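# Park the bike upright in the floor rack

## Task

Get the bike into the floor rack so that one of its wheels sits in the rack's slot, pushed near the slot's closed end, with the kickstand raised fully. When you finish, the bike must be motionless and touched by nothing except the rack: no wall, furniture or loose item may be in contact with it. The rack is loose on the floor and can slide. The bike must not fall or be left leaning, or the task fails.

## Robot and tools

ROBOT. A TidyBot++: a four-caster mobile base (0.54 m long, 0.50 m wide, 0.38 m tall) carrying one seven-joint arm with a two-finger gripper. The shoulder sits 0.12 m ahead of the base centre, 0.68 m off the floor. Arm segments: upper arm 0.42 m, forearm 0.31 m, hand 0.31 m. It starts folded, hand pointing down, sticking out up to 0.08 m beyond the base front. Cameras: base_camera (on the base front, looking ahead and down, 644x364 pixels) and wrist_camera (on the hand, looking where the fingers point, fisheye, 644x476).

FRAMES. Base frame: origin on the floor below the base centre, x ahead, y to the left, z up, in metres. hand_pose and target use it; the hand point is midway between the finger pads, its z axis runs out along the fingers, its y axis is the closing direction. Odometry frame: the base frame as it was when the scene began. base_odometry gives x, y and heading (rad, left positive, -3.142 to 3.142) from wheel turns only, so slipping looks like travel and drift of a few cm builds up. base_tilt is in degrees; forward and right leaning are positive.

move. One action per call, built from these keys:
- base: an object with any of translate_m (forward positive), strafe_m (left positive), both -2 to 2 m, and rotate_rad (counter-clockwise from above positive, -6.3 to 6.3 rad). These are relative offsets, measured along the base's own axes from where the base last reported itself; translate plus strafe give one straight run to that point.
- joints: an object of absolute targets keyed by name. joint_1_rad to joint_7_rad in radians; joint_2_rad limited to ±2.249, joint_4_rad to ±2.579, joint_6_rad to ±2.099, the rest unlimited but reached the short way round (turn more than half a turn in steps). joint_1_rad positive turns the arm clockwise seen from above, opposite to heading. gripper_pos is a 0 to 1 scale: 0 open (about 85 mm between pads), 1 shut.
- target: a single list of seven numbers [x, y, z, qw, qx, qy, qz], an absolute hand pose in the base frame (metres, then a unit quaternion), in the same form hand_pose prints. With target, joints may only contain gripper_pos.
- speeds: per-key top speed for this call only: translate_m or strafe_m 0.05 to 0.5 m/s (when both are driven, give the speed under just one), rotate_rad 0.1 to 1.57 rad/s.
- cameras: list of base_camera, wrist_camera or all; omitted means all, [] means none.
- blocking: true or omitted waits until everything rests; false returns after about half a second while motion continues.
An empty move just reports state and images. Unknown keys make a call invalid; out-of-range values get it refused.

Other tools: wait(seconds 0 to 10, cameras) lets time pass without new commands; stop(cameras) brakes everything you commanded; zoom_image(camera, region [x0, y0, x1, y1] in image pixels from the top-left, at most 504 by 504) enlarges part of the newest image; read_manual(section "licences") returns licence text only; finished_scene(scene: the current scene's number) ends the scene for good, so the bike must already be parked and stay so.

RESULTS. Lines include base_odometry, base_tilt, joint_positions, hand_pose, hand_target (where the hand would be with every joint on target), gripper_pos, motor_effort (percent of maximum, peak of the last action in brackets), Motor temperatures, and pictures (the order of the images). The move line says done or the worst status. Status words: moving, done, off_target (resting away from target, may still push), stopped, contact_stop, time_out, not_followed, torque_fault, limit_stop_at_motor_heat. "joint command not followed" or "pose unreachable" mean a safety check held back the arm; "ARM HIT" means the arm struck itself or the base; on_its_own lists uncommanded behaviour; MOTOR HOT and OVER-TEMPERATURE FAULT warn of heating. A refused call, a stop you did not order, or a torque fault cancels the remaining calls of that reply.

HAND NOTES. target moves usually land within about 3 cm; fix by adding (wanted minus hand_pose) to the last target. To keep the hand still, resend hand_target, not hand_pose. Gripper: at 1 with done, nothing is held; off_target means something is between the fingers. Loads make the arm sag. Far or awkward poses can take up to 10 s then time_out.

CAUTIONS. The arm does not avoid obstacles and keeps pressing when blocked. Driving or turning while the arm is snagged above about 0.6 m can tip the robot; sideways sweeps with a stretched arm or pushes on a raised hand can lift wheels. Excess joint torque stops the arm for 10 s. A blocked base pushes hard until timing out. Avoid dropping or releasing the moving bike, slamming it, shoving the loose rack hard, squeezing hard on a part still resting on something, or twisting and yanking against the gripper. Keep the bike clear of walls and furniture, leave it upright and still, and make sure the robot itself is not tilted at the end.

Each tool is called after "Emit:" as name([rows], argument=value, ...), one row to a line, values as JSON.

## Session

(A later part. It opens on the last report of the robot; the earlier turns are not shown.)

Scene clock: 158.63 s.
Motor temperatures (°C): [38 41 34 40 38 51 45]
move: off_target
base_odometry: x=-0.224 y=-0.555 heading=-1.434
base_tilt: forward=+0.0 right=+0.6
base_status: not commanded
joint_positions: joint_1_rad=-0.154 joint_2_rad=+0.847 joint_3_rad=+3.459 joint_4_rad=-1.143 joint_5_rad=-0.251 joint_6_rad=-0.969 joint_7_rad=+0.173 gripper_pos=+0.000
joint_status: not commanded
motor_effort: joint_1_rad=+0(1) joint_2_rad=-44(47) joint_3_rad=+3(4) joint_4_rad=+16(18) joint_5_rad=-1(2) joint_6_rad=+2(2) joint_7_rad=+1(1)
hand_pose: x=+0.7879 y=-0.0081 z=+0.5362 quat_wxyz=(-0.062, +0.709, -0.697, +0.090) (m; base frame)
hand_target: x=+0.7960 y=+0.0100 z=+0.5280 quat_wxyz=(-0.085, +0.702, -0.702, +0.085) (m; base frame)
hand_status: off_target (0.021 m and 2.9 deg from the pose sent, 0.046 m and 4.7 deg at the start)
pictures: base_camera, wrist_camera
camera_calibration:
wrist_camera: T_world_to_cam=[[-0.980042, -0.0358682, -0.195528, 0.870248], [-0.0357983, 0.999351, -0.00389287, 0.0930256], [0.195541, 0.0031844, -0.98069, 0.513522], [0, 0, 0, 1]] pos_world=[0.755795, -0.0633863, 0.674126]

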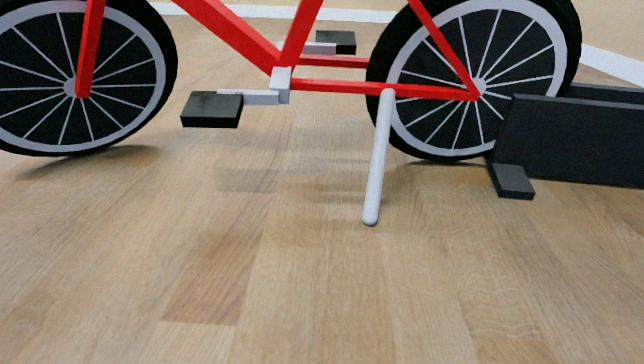

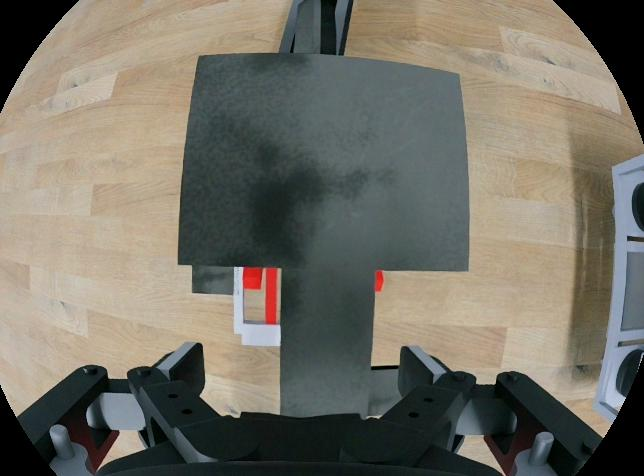

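Emit:
move(target=[0.788, 0.010, 0.512, -0.085, 0.702, -0.702, 0.085], cameras=[])

Emit:
move(joints={"gripper_pos": 0.8})

Scene clock: 159.50 s.
Motor temperatures (°C): [38 41 34 40 38 51 45]
move: off_target
base_odometry: x=-0.224 y=-0.555 heading=-1.434
base_tilt: forward=+0.0 right=+0.6
base_status: not commanded
joint_positions: joint_1_rad=-0.162 joint_2_rad=+0.849 joint_3_rad=+3.467 joint_4_rad=-1.203 joint_5_rad=-0.271 joint_6_rad=-0.918 joint_7_rad=+0.174 gripper_pos=+0.000
joint_status: not commanded
motor_effort: joint_1_rad=+0(0) joint_2_rad=-44(46) joint_3_rad=+3(4) joint_4_rad=+16(17) joint_5_rad=-1(2) joint_6_rad=+1(2) joint_7_rad=+0(1)
hand_pose: x=+0.7781 y=-0.0078 z=+0.5184 quat_wxyz=(-0.062, +0.703, -0.704, +0.086) (m; base frame)
hand_target: x=+0.7880 y=+0.0100 z=+0.5120 quat_wxyz=(-0.085, +0.702, -0.702, +0.085) (m; base frame)
hand_status: off_target (0.021 m and 2.7 deg from the pose sent, 0.030 m and 2.9 deg at the start)
pictures: none
No camera images: "cameras" was empty.

Scene clock: 160.50 s.
Motor temperatures (°C): [38 41 34 40 38 51 45]
move: off_target
base_odometry: x=-0.224 y=-0.555 heading=-1.434
base_tilt: forward=+0.0 right=+0.6
base_status: not commanded
joint_positions: joint_1_rad=-0.164 joint_2_rad=+0.848 joint_3_rad=+3.468 joint_4_rad=-1.203 joint_5_rad=-0.272 joint_6_rad=-0.910 joint_7_rad=+0.174 gripper_pos=+0.583
joint_status: gripper_pos off_target (ended at +0.583, target +0.800)
motor_effort: joint_1_rad=+0(1) joint_2_rad=-40(45) joint_3_rad=+3(4) joint_4_rad=+14(18) joint_5_rad=-3(3) joint_6_rad=+1(4) joint_7_rad=+0(1)
hand_pose: x=+0.7809 y=-0.0079 z=+0.5198 quat_wxyz=(-0.064, +0.702, -0.703, +0.090) (m; base frame)
hand_target: x=+0.7880 y=+0.0100 z=+0.5120 quat_wxyz=(-0.085, +0.702, -0.702, +0.085) (m; base frame)
hand_status: not commanded
pictures: base_camera, wrist_camera
camera_calibration:
wrist_camera: T_world_to_cam=[[-0.979792, -0.0175241, -0.199249, 0.862104], [-0.0181486, 0.999834, 0.00130795, 0.0760129], [0.199193, 0.0048976, -0.979948, 0.495645], [0, 0, 0, 1]] pos_world=[0.747333, -0.0633201, 0.65738]

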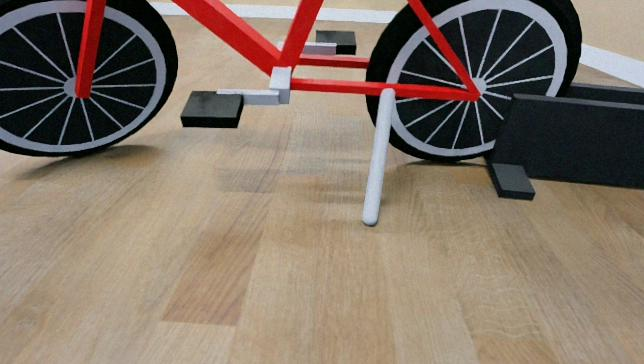

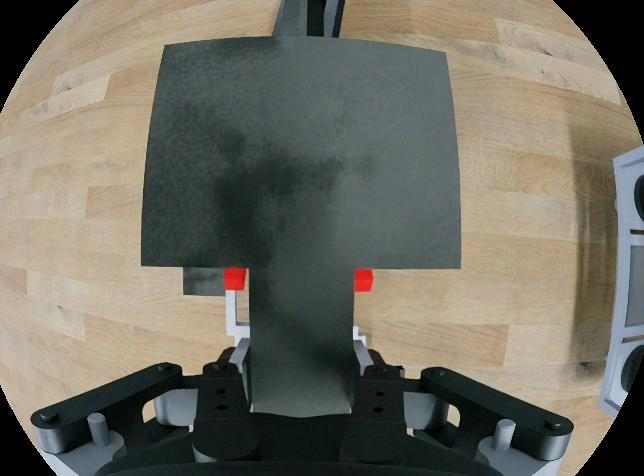

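Emit:
move(base={"translate_m": 0.037}, speeds={"translate_m": 0.08}, target=[0.788, 0.010, 0.517, -0.057, 0.7048, -0.7048, 0.057], cameras=[])

Emit:
move(base={"translate_m": 0.037}, speeds={"translate_m": 0.08}, target=[0.788, 0.010, 0.522, -0.03, 0.7065, -0.7065, 0.03])

Emit:
zoom_image(camera="base_camera", region=[350, 0, 644, 250])

Scene clock: 164.67 s.
Motor temperatures (°C): [38 41 34 40 38 51 45]
move: off_target
base_odometry: x=-0.219 y=-0.591 heading=-1.434
base_tilt: forward=+0.0 right=+0.6
base_status: done
joint_positions: joint_1_rad=-0.146 joint_2_rad=+0.875 joint_3_rad=+3.473 joint_4_rad=-1.109 joint_5_rad=-0.272 joint_6_rad=-1.036 joint_7_rad=+0.172 gripper_pos=+0.583
joint_status: not commanded
motor_effort: joint_1_rad=-5(5) joint_2_rad=-43(45) joint_3_rad=-1(4) joint_4_rad=+21(21) joint_5_rad=-5(6) joint_6_rad=+7(8) joint_7_rad=+3(3)
hand_pose: x=+0.7790 y=-0.0105 z=+0.5267 quat_wxyz=(-0.047, +0.705, -0.705, +0.066) (m; base frame)
hand_target: x=+0.7880 y=+0.0100 z=+0.5170 quat_wxyz=(-0.057, +0.705, -0.705, +0.057) (m; base frame)
hand_status: off_target (0.024 m and 1.6 deg from the pose sent, 0.019 m and 3.9 deg at the start)
pictures: none
No camera images: "cameras" was empty.

Scene clock: 165.70 s.
Motor temperatures (°C): [38 41 34 40 38 51 45]
move: off_target
base_odometry: x=-0.214 y=-0.628 heading=-1.434
base_tilt: forward=+0.0 right=+0.6
base_status: done
joint_positions: joint_1_rad=-0.119 joint_2_rad=+0.928 joint_3_rad=+3.473 joint_4_rad=-0.963 joint_5_rad=-0.272 joint_6_rad=-1.192 joint_7_rad=+0.159 gripper_pos=+0.583
joint_status: not commanded
motor_effort: joint_1_rad=-6(6) joint_2_rad=-45(46) joint_3_rad=-2(2) joint_4_rad=+20(23) joint_5_rad=-6(7) joint_6_rad=+7(9) joint_7_rad=+1(3)
hand_pose: x=+0.7829 y=-0.0135 z=+0.5329 quat_wxyz=(-0.027, +0.705, -0.707, +0.039) (m; base frame)
hand_target: x=+0.7880 y=+0.0100 z=+0.5220 quat_wxyz=(-0.030, +0.706, -0.706, +0.030) (m; base frame)
hand_status: off_target (0.026 m and 1.2 deg from the pose sent, 0.023 m and 4.5 deg at the start)
pictures: base_camera, wrist_camera
camera_calibration:
wrist_camera: T_world_to_cam=[[-0.997051, -0.0125055, -0.0757112, 0.814265], [-0.0142011, 0.999659, 0.0218993, 0.0675859], [0.0754115, 0.0229099, -0.996889, 0.614232], [0, 0, 0, 1]] pos_world=[0.766504, -0.0714521, 0.67249]

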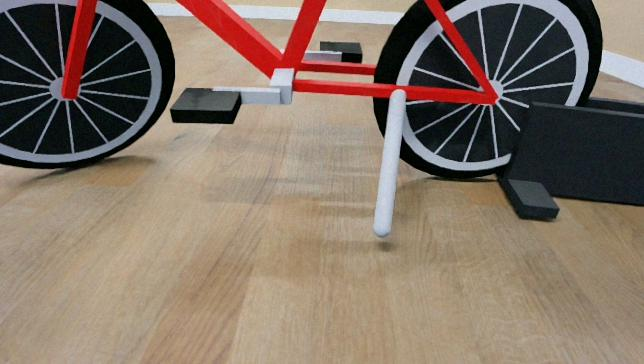

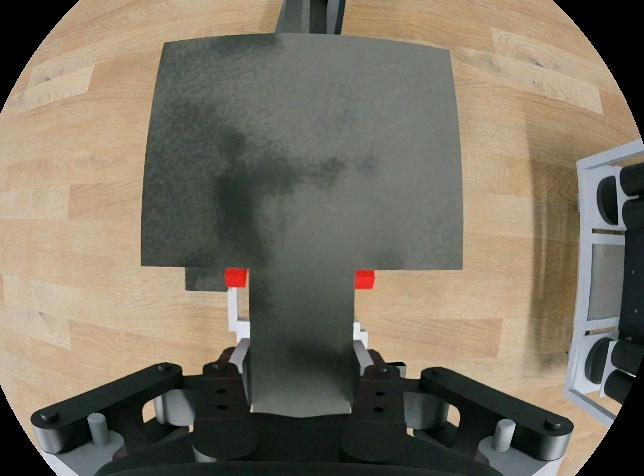

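Scaled by 1.714.

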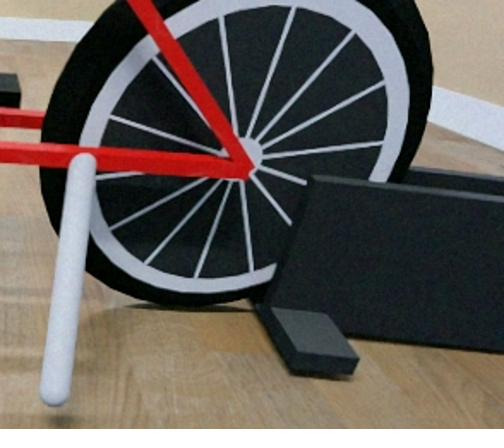

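Emit:
move(base={"translate_m": 0.035}, speeds={"translate_m": 0.08}, target=[0.788, 0.010, 0.525, -0.003, 0.7071, -0.7071, 0.003])

Emit:
zoom_image(camera="base_camera", region=[350, 0, 644, 250])

Scene clock: 166.90 s.
Motor temperatures (°C): [38 41 34 40 38 51 45]
move: off_target
base_odometry: x=-0.210 y=-0.663 heading=-1.435
base_tilt: forward=+0.0 right=+0.6
base_status: done
joint_positions: joint_1_rad=-0.093 joint_2_rad=+0.995 joint_3_rad=+3.446 joint_4_rad=-0.797 joint_5_rad=-0.260 joint_6_rad=-1.355 joint_7_rad=+0.133 gripper_pos=+0.583
joint_status: not commanded
motor_effort: joint_1_rad=-4(6) joint_2_rad=-47(49) joint_3_rad=-2(2) joint_4_rad=+19(22) joint_5_rad=-8(8) joint_6_rad=+7(9) joint_7_rad=+0(1)
hand_pose: x=+0.7857 y=-0.0055 z=+0.5363 quat_wxyz=(-0.008, +0.709, -0.705, +0.009) (m; base frame)
hand_target: x=+0.7880 y=+0.0100 z=+0.5250 quat_wxyz=(-0.003, +0.707, -0.707, +0.003) (m; base frame)
hand_status: off_target (0.019 m and 0.9 deg from the pose sent, 0.025 m and 5.0 deg at the start)
pictures: base_camera, wrist_camera
camera_calibration:
wrist_camera: T_world_to_cam=[[-0.999765, -0.0209981, -0.00540915, 0.781849], [-0.0211946, 0.999004, 0.0392604, 0.0557414], [0.00457937, 0.0393658, -0.999214, 0.674242], [0, 0, 0, 1]] pos_world=[0.779759, -0.0658106, 0.675753]

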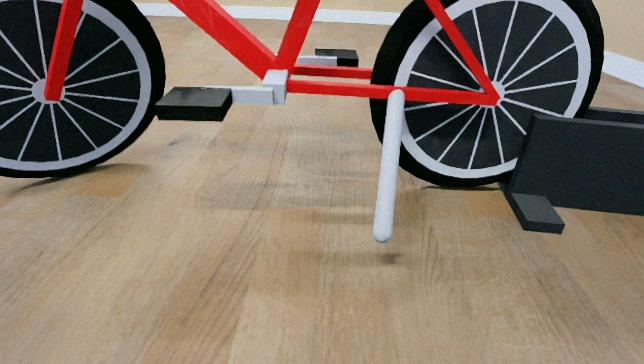

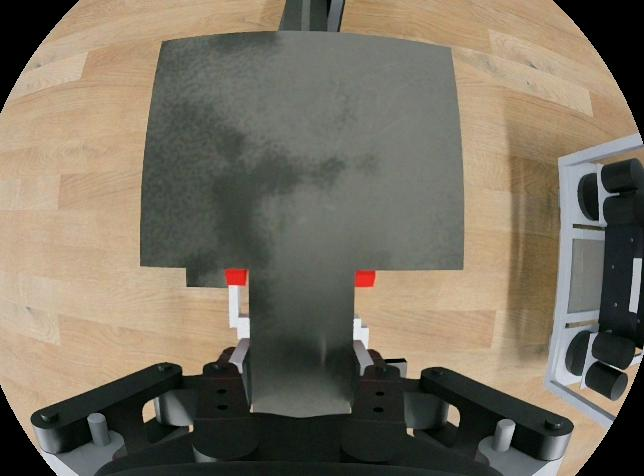

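Scaled by 1.714.

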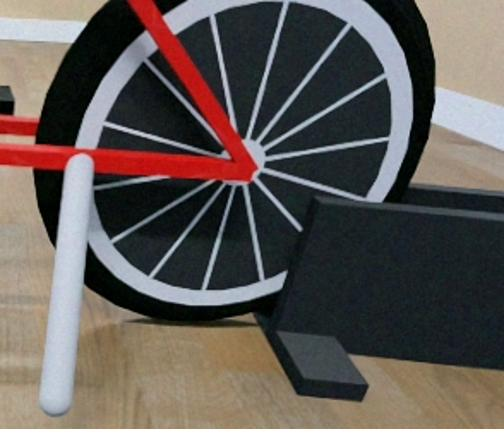

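Emit:
move(base={"strafe_m": -0.06}, speeds={"strafe_m": 0.1}, target=[0.788, 0.010, 0.565, -0.003, 0.7071, -0.7071, 0.003])

Emit:
zoom_image(camera="base_camera", region=[350, 0, 644, 250])

Scene clock: 170.73 s.
Motor temperatures (°C): [38 41 34 40 38 51 45]
move: off_target
base_odometry: x=-0.269 y=-0.671 heading=-1.434
base_tilt: forward=+0.0 right=+0.6
base_status: done
joint_positions: joint_1_rad=-0.097 joint_2_rad=+1.031 joint_3_rad=+3.395 joint_4_rad=-0.710 joint_5_rad=-0.260 joint_6_rad=-1.409 joint_7_rad=+0.064 gripper_pos=+0.583
joint_status: not commanded
motor_effort: joint_1_rad=+5(6) joint_2_rad=-59(60) joint_3_rad=+4(5) joint_4_rad=+19(21) joint_5_rad=+3(7) joint_6_rad=-4(7) joint_7_rad=+4(7)
hand_pose: x=+0.7938 y=+0.0272 z=+0.5368 quat_wxyz=(-0.019, +0.703, -0.711, -0.010) (m; base frame)
hand_target: x=+0.7880 y=+0.0100 z=+0.5650 quat_wxyz=(-0.003, +0.707, -0.707, +0.003) (m; base frame)
hand_status: off_target (0.034 m and 2.4 deg from the pose sent, 0.033 m and 0.9 deg at the start)
pictures: base_camera, wrist_camera
camera_calibration:
wrist_camera: T_world_to_cam=[[-0.999979, -0.00460511, 0.00455791, 0.784992], [-0.00422069, 0.996703, 0.0810304, -0.0126309], [-0.00491604, 0.0810094, -0.996701, 0.678435], [0, 0, 0, 1]] pos_world=[0.788257, -0.0387554, 0.673643]

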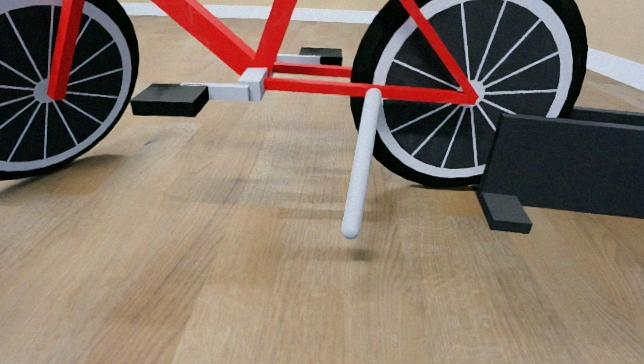

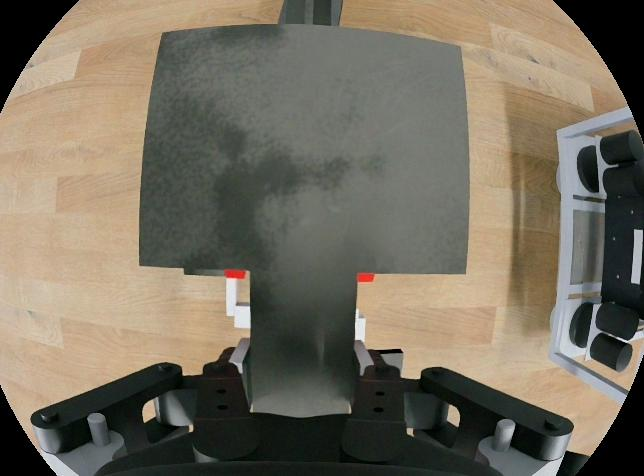

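Scaled by 1.714.

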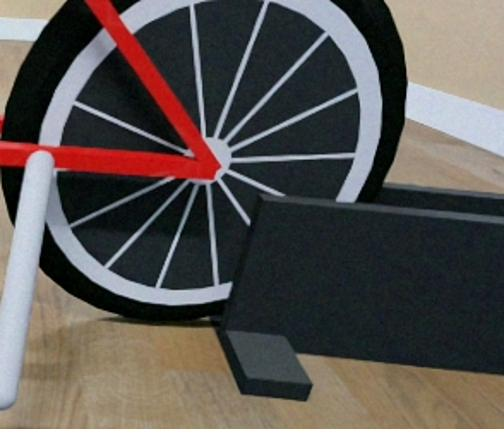

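Emit:
move(base={"strafe_m": -0.06}, speeds={"strafe_m": 0.1})

Emit:
zoom_image(camera="base_camera", region=[350, 0, 644, 250])

Scene clock: 172.13 s.
Motor temperatures (°C): [38 41 34 40 38 51 45]
move: done
base_odometry: x=-0.328 y=-0.680 heading=-1.434
base_tilt: forward=+0.0 right=+0.6
base_status: done
joint_positions: joint_1_rad=-0.124 joint_2_rad=+1.034 joint_3_rad=+3.369 joint_4_rad=-0.704 joint_5_rad=-0.261 joint_6_rad=-1.409 joint_7_rad=+0.021 gripper_pos=+0.583
joint_status: not commanded
motor_effort: joint_1_rad=+6(12) joint_2_rad=-60(61) joint_3_rad=+6(10) joint_4_rad=+18(19) joint_5_rad=+10(13) joint_6_rad=-10(11) joint_7_rad=+12(12)
hand_pose: x=+0.7935 y=+0.0580 z=+0.5364 quat_wxyz=(-0.026, +0.702, -0.711, -0.018) (m; base frame)
hand_target: x=+0.7880 y=+0.0100 z=+0.5650 quat_wxyz=(-0.003, +0.707, -0.707, +0.003) (m; base frame)
hand_status: not commanded
pictures: base_camera, wrist_camera
camera_calibration:
wrist_camera: T_world_to_cam=[[-0.99998, -0.00293426, 0.00557672, 0.784175], [-0.00233784, 0.994565, 0.104095, -0.0570454], [-0.00585185, 0.10408, -0.994552, 0.673793], [0, 0, 0, 1]] pos_world=[0.787969, -0.0110923, 0.671687]

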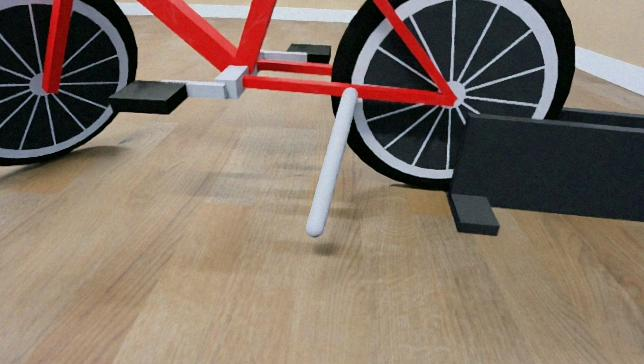

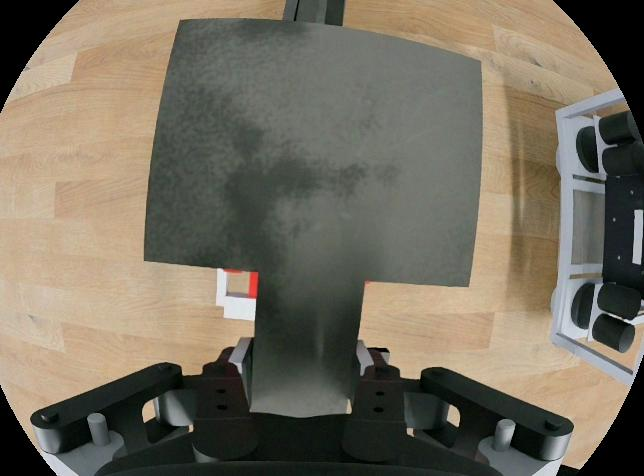

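Scaled by 1.714.

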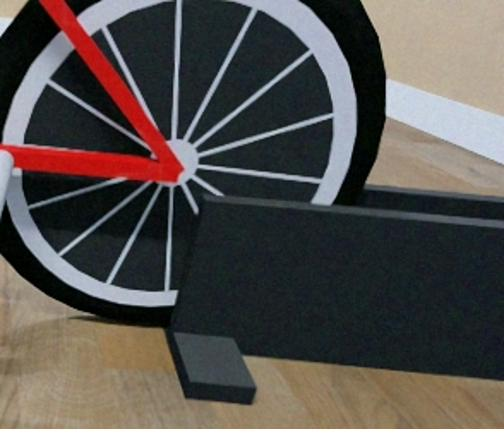

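Emit:
move(base={"strafe_m": -0.07}, speeds={"strafe_m": 0.1}, target=[0.785, 0.010, 0.568, 0, 0.6756, -0.7373, 0])

Emit:
zoom_image(camera="base_camera", region=[350, 0, 644, 250])

Scene clock: 173.50 s.
Motor temperatures (°C): [38 41 34 40 38 51 45]
move: off_target
base_odometry: x=-0.398 y=-0.689 heading=-1.434
base_tilt: forward=+0.0 right=+0.6
base_status: done
joint_positions: joint_1_rad=-0.152 joint_2_rad=+1.042 joint_3_rad=+3.367 joint_4_rad=-0.686 joint_5_rad=-0.276 joint_6_rad=-1.413 joint_7_rad=-0.056 gripper_pos=+0.583
joint_status: not commanded
motor_effort: joint_1_rad=+11(15) joint_2_rad=-58(63) joint_3_rad=+9(11) joint_4_rad=+16(18) joint_5_rad=+10(15) joint_6_rad=-9(14) joint_7_rad=+9(12)
hand_pose: x=+0.7947 y=+0.0836 z=+0.5365 quat_wxyz=(-0.032, +0.685, -0.727, -0.024) (m; base frame)
hand_target: x=+0.7850 y=+0.0100 z=+0.5680 quat_wxyz=(+0.000, +0.676, -0.737, +0.000) (m; base frame)
hand_status: off_target (0.081 m and 4.9 deg from the pose sent, 0.058 m and 5.6 deg at the start)
pictures: base_camera, wrist_camera
camera_calibration:
wrist_camera: T_world_to_cam=[[-0.999027, 0.043486, 0.00741018, 0.779888], [0.0440623, 0.991741, 0.120446, -0.127952], [-0.00211125, 0.120656, -0.992692, 0.665884], [0, 0, 0, 1]] pos_world=[0.786173, 0.0126386, 0.67065]

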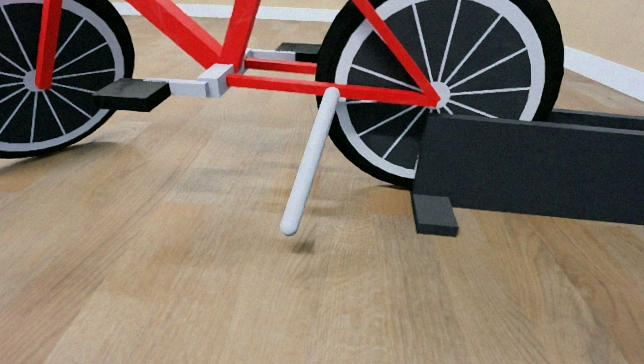

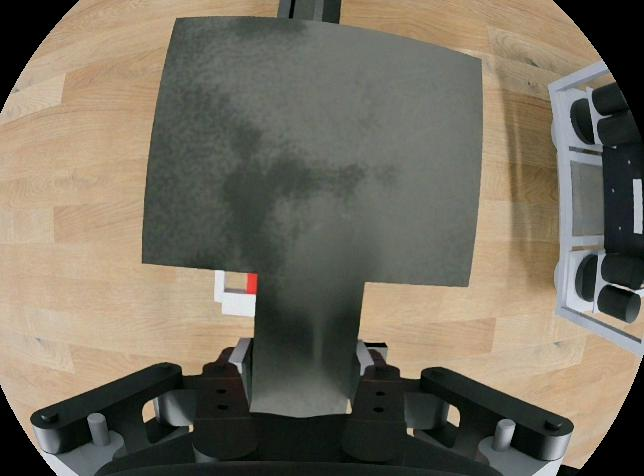

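Scaled by 1.714.

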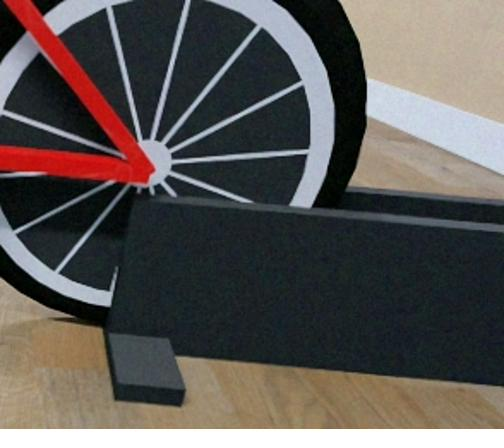

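Emit:
move(base={"strafe_m": -0.08}, speeds={"strafe_m": 0.1}, target=[0.78, 0.010, 0.568, 0, 0.6691, -0.7431, 0])

Emit:
zoom_image(camera="base_camera", region=[300, 0, 594, 250])

Scene clock: 174.93 s.
Motor temperatures (°C): [38 42 34 40 38 51 45]
move: off_target
base_odometry: x=-0.477 y=-0.700 heading=-1.434
base_tilt: forward=+0.0 right=+0.6
base_status: done
joint_positions: joint_1_rad=-0.172 joint_2_rad=+1.035 joint_3_rad=+3.366 joint_4_rad=-0.703 joint_5_rad=-0.291 joint_6_rad=-1.407 joint_7_rad=-0.074 gripper_pos=+0.583
joint_status: not commanded
motor_effort: joint_1_rad=+13(18) joint_2_rad=-56(59) joint_3_rad=+9(13) joint_4_rad=+16(17) joint_5_rad=+12(16) joint_6_rad=-7(12) joint_7_rad=+9(12)
hand_pose: x=+0.7900 y=+0.1007 z=+0.5366 quat_wxyz=(-0.036, +0.684, -0.728, -0.032) (m; base frame)
hand_target: x=+0.7800 y=+0.0100 z=+0.5680 quat_wxyz=(+0.000, +0.669, -0.743, +0.000) (m; base frame)
hand_status: off_target (0.097 m and 6.0 deg from the pose sent, 0.081 m and 5.3 deg at the start)
pictures: base_camera, wrist_camera
camera_calibration:
wrist_camera: T_world_to_cam=[[-0.998816, 0.0468138, 0.0132158, 0.770822], [0.0481802, 0.989499, 0.136277, -0.15624], [-0.00669734, 0.136752, -0.990583, 0.664844], [0, 0, 0, 1]] pos_world=[0.78189, 0.027595, 0.669688]

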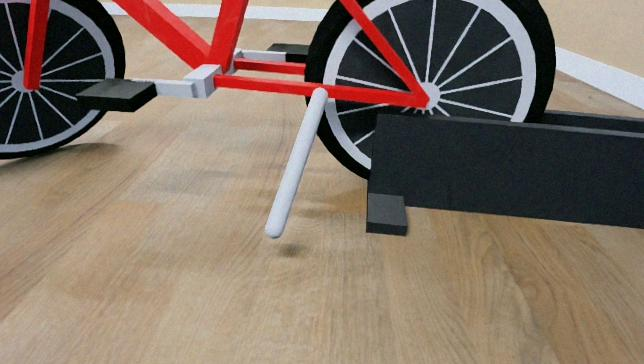

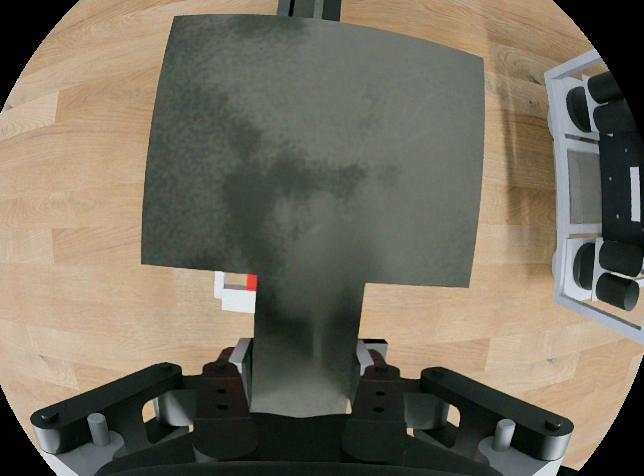

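Scaled by 1.714.

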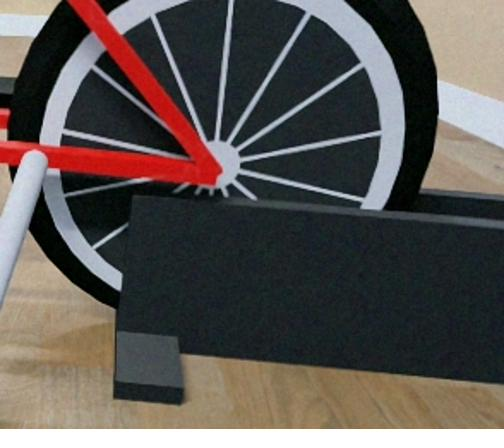

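Emit:
move(base={"strafe_m": -0.08}, speeds={"strafe_m": 0.1}, target=[0.775, 0.010, 0.568, 0, 0.6626, -0.749, 0])

Emit:
zoom_image(camera="base_camera", region=[250, 0, 544, 250])

Scene clock: 176.43 s.
Motor temperatures (°C): [38 42 34 40 38 51 45]
move: off_target
base_odometry: x=-0.556 y=-0.711 heading=-1.434
base_tilt: forward=+0.0 right=+0.6
base_status: done
joint_positions: joint_1_rad=-0.186 joint_2_rad=+1.019 joint_3_rad=+3.366 joint_4_rad=-0.737 joint_5_rad=-0.305 joint_6_rad=-1.394 joint_7_rad=-0.083 gripper_pos=+0.583
joint_status: not commanded
motor_effort: joint_1_rad=+13(19) joint_2_rad=-57(58) joint_3_rad=+10(14) joint_4_rad=+15(16) joint_5_rad=+11(17) joint_6_rad=-9(14) joint_7_rad=+8(11)
hand_pose: x=+0.7833 y=+0.1119 z=+0.5370 quat_wxyz=(-0.039, +0.681, -0.730, -0.039) (m; base frame)
hand_target: x=+0.7750 y=+0.0100 z=+0.5680 quat_wxyz=(+0.000, +0.663, -0.749, +0.000) (m; base frame)
hand_status: off_target (0.107 m and 7.0 deg from the pose sent, 0.097 m and 6.4 deg at the start)
pictures: base_camera, wrist_camera
camera_calibration:
wrist_camera: T_world_to_cam=[[-0.998458, 0.0518445, 0.0198516, 0.759131], [0.0542492, 0.987106, 0.150593, -0.179203], [-0.0117882, 0.151438, -0.988396, 0.664762], [0, 0, 0, 1]] pos_world=[0.775518, 0.0368658, 0.668965]

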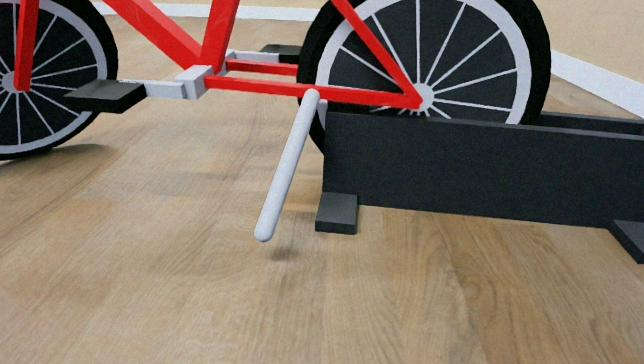

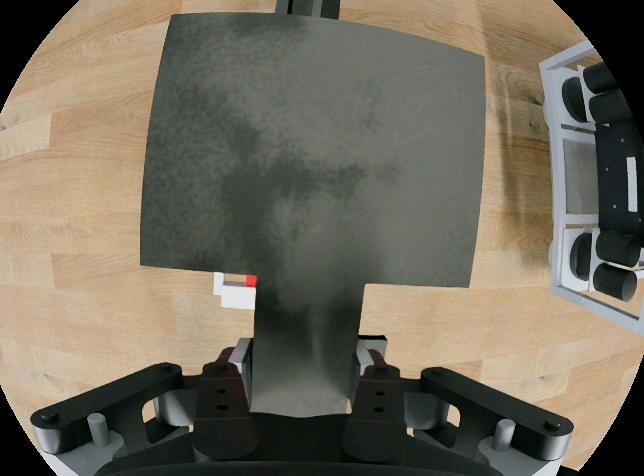

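Scaled by 1.714.

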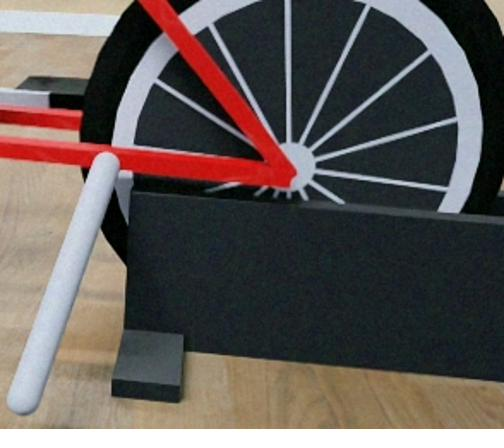

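Emit:
move(base={"strafe_m": -0.07}, speeds={"strafe_m": 0.1}, target=[0.77, 0.010, 0.568, 0, 0.6561, -0.7547, 0])

Emit:
zoom_image(camera="base_camera", region=[230, 0, 524, 250])

Scene clock: 177.83 s.
Motor temperatures (°C): [38 42 34 40 38 51 45]
move: off_target
base_odometry: x=-0.625 y=-0.721 heading=-1.433
base_tilt: forward=+0.0 right=+0.6
base_status: done
joint_positions: joint_1_rad=-0.198 joint_2_rad=+1.005 joint_3_rad=+3.370 joint_4_rad=-0.770 joint_5_rad=-0.315 joint_6_rad=-1.379 joint_7_rad=-0.089 gripper_pos=+0.583
joint_status: not commanded
motor_effort: joint_1_rad=+14(20) joint_2_rad=-56(57) joint_3_rad=+10(15) joint_4_rad=+14(15) joint_5_rad=+11(17) joint_6_rad=-10(15) joint_7_rad=+7(10)
hand_pose: x=+0.7771 y=+0.1192 z=+0.5371 quat_wxyz=(-0.040, +0.679, -0.732, -0.043) (m; base frame)
hand_target: x=+0.7700 y=+0.0100 z=+0.5680 quat_wxyz=(+0.000, +0.656, -0.755, +0.000) (m; base frame)
hand_status: off_target (0.114 m and 7.7 deg from the pose sent, 0.107 m and 7.5 deg at the start)
pictures: base_camera, wrist_camera
camera_calibration:
wrist_camera: T_world_to_cam=[[-0.998074, 0.057046, 0.0243893, 0.749243], [0.0601901, 0.985645, 0.157735, -0.194386], [-0.0150411, 0.158899, -0.98718, 0.66467], [0, 0, 0, 1]] pos_world=[0.769497, 0.0432392, 0.668537]

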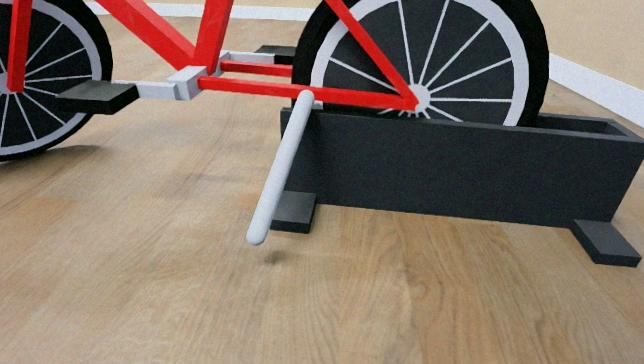

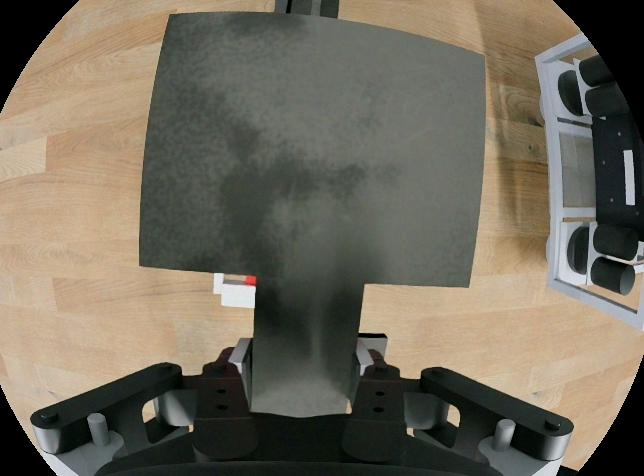

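Scaled by 1.714.

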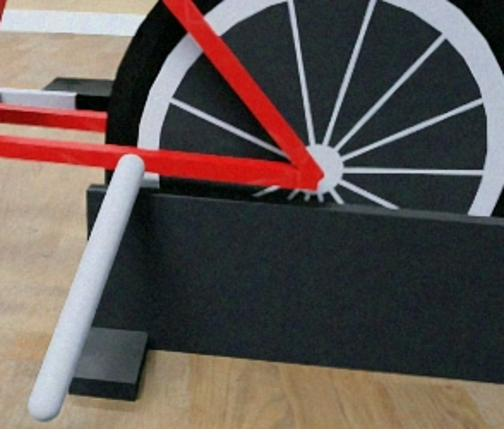

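Emit:
move(base={"strafe_m": -0.06}, speeds={"strafe_m": 0.1}, target=[0.765, 0.010, 0.568, 0, 0.6494, -0.7604, 0])

Emit:
zoom_image(camera="base_camera", region=[230, 0, 644, 280])

Scene clock: 179.20 s.
Motor temperatures (°C): [38 42 34 40 38 51 45]
move: off_target
base_odometry: x=-0.684 y=-0.729 heading=-1.433
base_tilt: forward=+0.0 right=+0.6
base_status: done
joint_positions: joint_1_rad=-0.207 joint_2_rad=+0.990 joint_3_rad=+3.375 joint_4_rad=-0.802 joint_5_rad=-0.324 joint_6_rad=-1.364 joint_7_rad=-0.096 gripper_pos=+0.583
joint_status: not commanded
motor_effort: joint_1_rad=+15(21) joint_2_rad=-56(57) joint_3_rad=+11(15) joint_4_rad=+14(15) joint_5_rad=+11(17) joint_6_rad=-10(15) joint_7_rad=+5(9)
hand_pose: x=+0.7720 y=+0.1231 z=+0.5373 quat_wxyz=(-0.041, +0.675, -0.735, -0.046) (m; base frame)
hand_target: x=+0.7650 y=+0.0100 z=+0.5680 quat_wxyz=(+0.000, +0.649, -0.760, +0.000) (m; base frame)
hand_status: off_target (0.117 m and 8.2 deg from the pose sent, 0.114 m and 8.2 deg at the start)
pictures: base_camera, wrist_camera
camera_calibration:
wrist_camera: T_world_to_cam=[[-0.997386, 0.0669467, 0.0271748, 0.740648], [0.0705025, 0.984039, 0.163392, -0.208693], [-0.0158025, 0.164881, -0.986187, 0.663561], [0, 0, 0, 1]] pos_world=[0.763912, 0.0463696, 0.668367]

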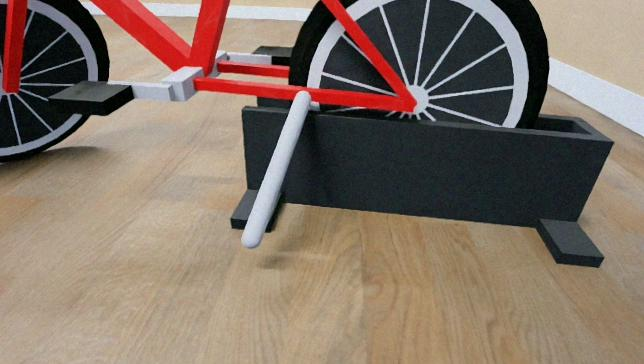

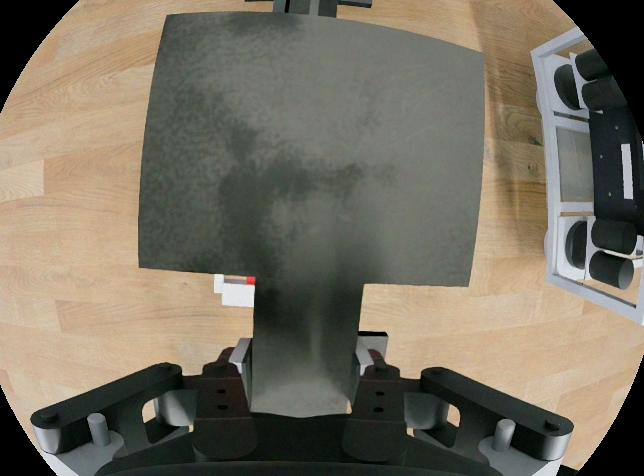

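Scaled by 1.217.

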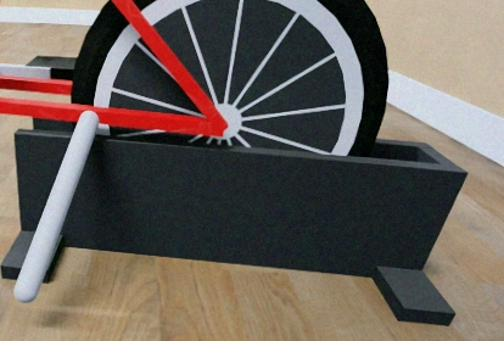

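Emit:
move(base={"strafe_m": -0.05}, speeds={"strafe_m": 0.08}, target=[0.76, 0.010, 0.568, 0, 0.6494, -0.7604, 0])

Emit:
zoom_image(camera="base_camera", region=[230, 0, 644, 280])

Scene clock: 180.47 s.
Motor temperatures (°C): [38 42 34 40 38 51 45]
move: off_target
base_odometry: x=-0.733 y=-0.736 heading=-1.433
base_tilt: forward=+0.0 right=+0.6
base_status: done
joint_positions: joint_1_rad=-0.219 joint_2_rad=+0.976 joint_3_rad=+3.378 joint_4_rad=-0.834 joint_5_rad=-0.334 joint_6_rad=-1.349 joint_7_rad=-0.096 gripper_pos=+0.583
joint_status: not commanded
motor_effort: joint_1_rad=+16(22) joint_2_rad=-55(58) joint_3_rad=+12(16) joint_4_rad=+13(14) joint_5_rad=+13(18) joint_6_rad=-10(14) joint_7_rad=+5(8)
hand_pose: x=+0.7661 y=+0.1298 z=+0.5373 quat_wxyz=(-0.043, +0.675, -0.735, -0.049) (m; base frame)
hand_target: x=+0.7600 y=+0.0100 z=+0.5680 quat_wxyz=(+0.000, +0.649, -0.760, +0.000) (m; base frame)
hand_status: off_target (0.124 m and 8.5 deg from the pose sent, 0.118 m and 8.2 deg at the start)
pictures: base_camera, wrist_camera
camera_calibration:
wrist_camera: T_world_to_cam=[[-0.997338, 0.0666071, 0.0296751, 0.732994], [0.0707066, 0.982854, 0.170287, -0.21867], [-0.017824, 0.171932, -0.984948, 0.662327], [0, 0, 0, 1]] pos_world=[0.758309, 0.052223, 0.667843]

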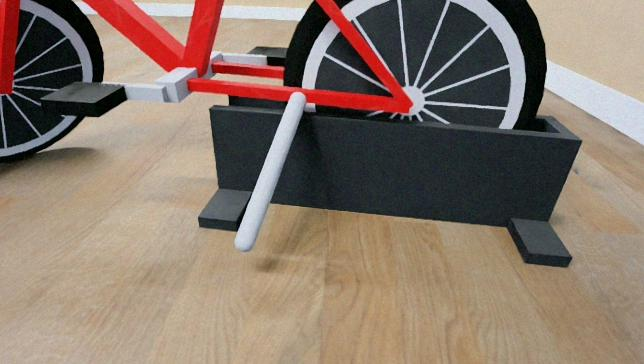

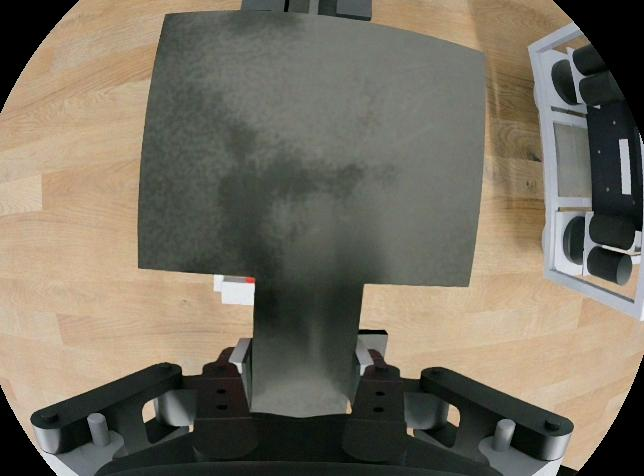

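Scaled by 1.217.

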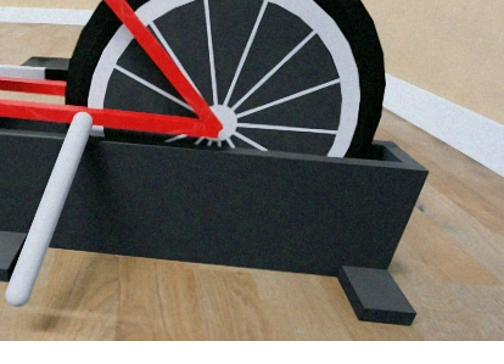

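Emit:
move(base={"strafe_m": -0.035}, speeds={"strafe_m": 0.08})

Emit:
zoom_image(camera="base_camera", region=[430, 0, 644, 280])

Scene clock: 181.60 s.
Motor temperatures (°C): [38 42 34 40 38 51 45]
move: done
base_odometry: x=-0.767 y=-0.741 heading=-1.432
base_tilt: forward=+0.0 right=+0.6
base_status: done
joint_positions: joint_1_rad=-0.217 joint_2_rad=+0.973 joint_3_rad=+3.380 joint_4_rad=-0.840 joint_5_rad=-0.336 joint_6_rad=-1.349 joint_7_rad=-0.098 gripper_pos=+0.583
joint_status: not commanded
motor_effort: joint_1_rad=+16(22) joint_2_rad=-59(59) joint_3_rad=+13(16) joint_4_rad=+15(15) joint_5_rad=+12(18) joint_6_rad=-9(13) joint_7_rad=+4(9)
hand_pose: x=+0.7650 y=+0.1274 z=+0.5378 quat_wxyz=(-0.042, +0.672, -0.737, -0.050) (m; base frame)
hand_target: x=+0.7600 y=+0.0100 z=+0.5680 quat_wxyz=(+0.000, +0.649, -0.760, +0.000) (m; base frame)
hand_status: not commanded
pictures: base_camera, wrist_camera
camera_calibration:
wrist_camera: T_world_to_cam=[[-0.996736, 0.0740666, 0.0321238, 0.729308], [0.0784808, 0.982251, 0.170361, -0.222122], [-0.0189355, 0.172326, -0.984858, 0.663899], [0, 0, 0, 1]] pos_world=[0.756931, 0.049755, 0.668259]

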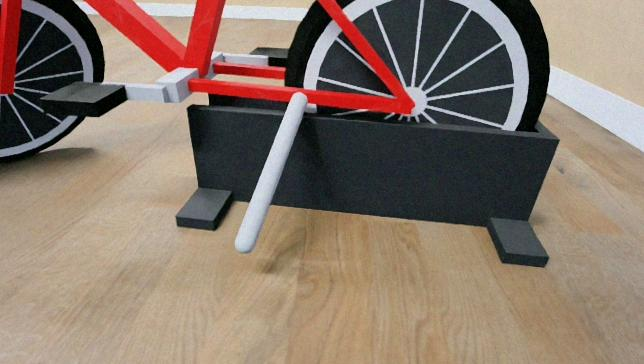

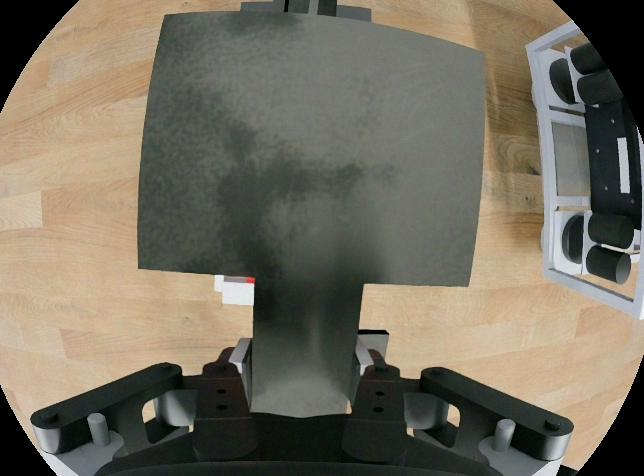

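Scaled by 1.800.

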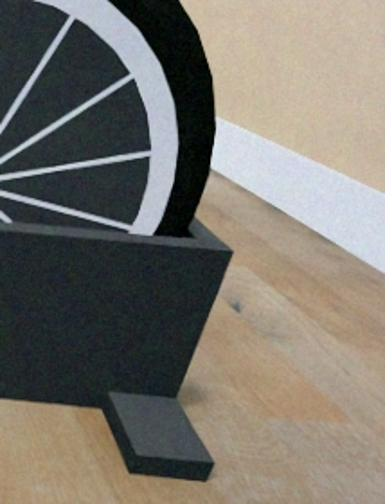

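Emit:
move(base={"strafe_m": -0.025}, speeds={"strafe_m": 0.08})

Emit:
zoom_image(camera="base_camera", region=[430, 0, 644, 280])

Scene clock: 182.47 s.
Motor temperatures (°C): [38 42 34 40 38 51 45]
move: done
base_odometry: x=-0.792 y=-0.745 heading=-1.432
base_tilt: forward=+0.0 right=+0.6
base_status: done
joint_positions: joint_1_rad=-0.238 joint_2_rad=+0.972 joint_3_rad=+3.373 joint_4_rad=-0.843 joint_5_rad=-0.347 joint_6_rad=-1.349 joint_7_rad=-0.102 gripper_pos=+0.583
joint_status: not commanded
motor_effort: joint_1_rad=+21(24) joint_2_rad=-58(60) joint_3_rad=+15(18) joint_4_rad=+14(16) joint_5_rad=+17(21) joint_6_rad=-11(12) joint_7_rad=+9(9)
hand_pose: x=+0.7603 y=+0.1475 z=+0.5378 quat_wxyz=(-0.046, +0.679, -0.731, -0.058) (m; base frame)
hand_target: x=+0.7600 y=+0.0100 z=+0.5680 quat_wxyz=(+0.000, +0.649, -0.760, +0.000) (m; base frame)
hand_status: not commanded
pictures: base_camera, wrist_camera
camera_calibration:
wrist_camera: T_world_to_cam=[[-0.997769, 0.0550701, 0.0377297, 0.723725], [0.0611611, 0.980625, 0.186104, -0.23659], [-0.0267499, 0.187997, -0.981805, 0.662315], [0, 0, 0, 1]] pos_world=[0.754297, 0.0676372, 0.666989]

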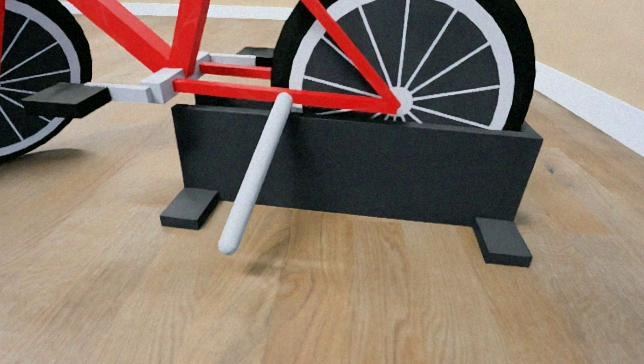

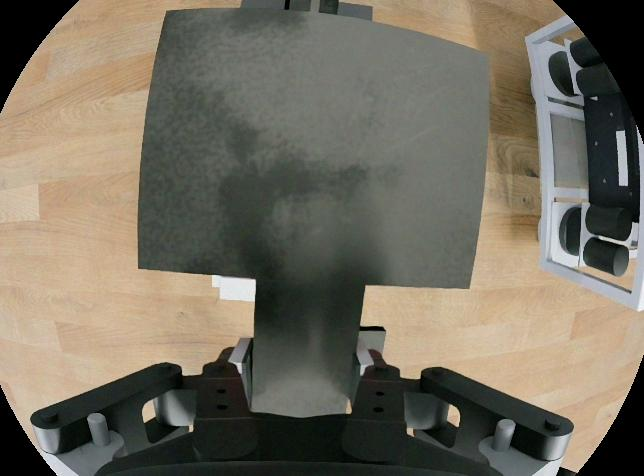

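Scaled by 1.800.

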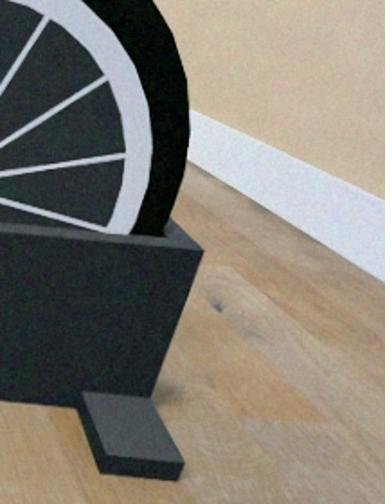

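Emit:
move(target=[0.768, 0.14, 0.545, 0, 0.6691, -0.7431, 0])

Emit:
zoom_image(camera="base_camera", region=[330, 0, 584, 280])

Scene clock: 183.70 s.
Motor temperatures (°C): [38 42 34 40 38 51 45]
move: off_target
base_odometry: x=-0.792 y=-0.745 heading=-1.432
base_tilt: forward=+0.0 right=+0.6
base_status: not commanded
joint_positions: joint_1_rad=-0.281 joint_2_rad=+1.002 joint_3_rad=+3.406 joint_4_rad=-0.774 joint_5_rad=-0.299 joint_6_rad=-1.383 joint_7_rad=-0.174 gripper_pos=+0.583
joint_status: not commanded
motor_effort: joint_1_rad=+0(21) joint_2_rad=-54(59) joint_3_rad=+1(16) joint_4_rad=+19(19) joint_5_rad=-1(18) joint_6_rad=+0(11) joint_7_rad=+1(9)
hand_pose: x=+0.7682 y=+0.1508 z=+0.5379 quat_wxyz=(-0.024, +0.673, -0.739, -0.027) (m; base frame)
hand_target: x=+0.7680 y=+0.1400 z=+0.5450 quat_wxyz=(+0.000, +0.669, -0.743, +0.000) (m; base frame)
hand_status: off_target (0.013 m and 4.2 deg from the pose sent, 0.013 m and 8.6 deg at the start)
pictures: base_camera, wrist_camera
camera_calibration:
wrist_camera: T_world_to_cam=[[-0.996704, 0.077171, 0.0250305, 0.734157], [0.0795175, 0.990435, 0.112764, -0.216522], [-0.016089, 0.114383, -0.993306, 0.671133], [0, 0, 0, 1]] pos_world=[0.759752, 0.0810292, 0.672681]

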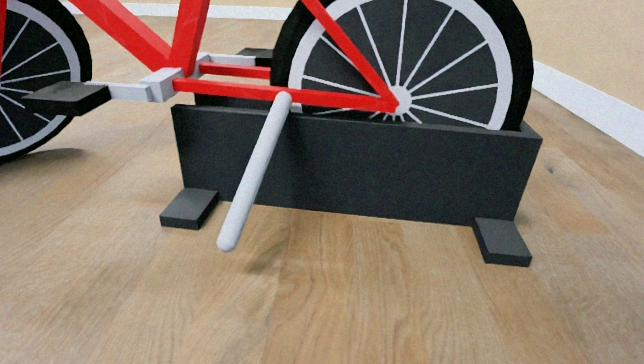

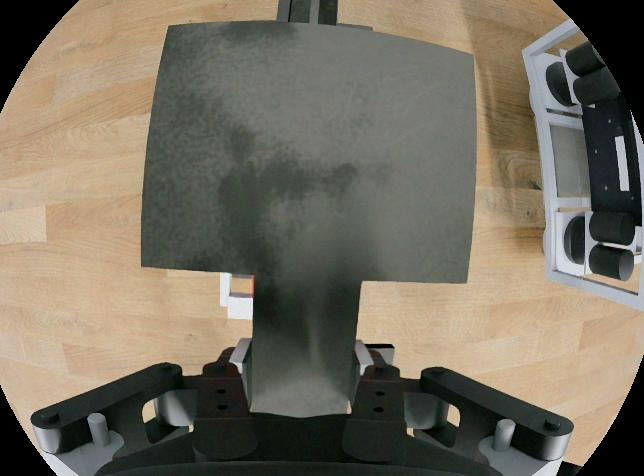

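Scaled by 1.800.

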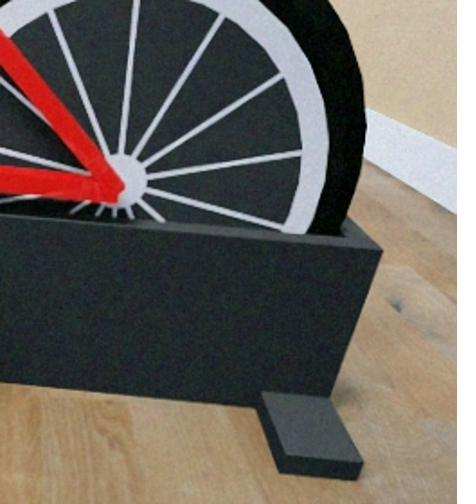

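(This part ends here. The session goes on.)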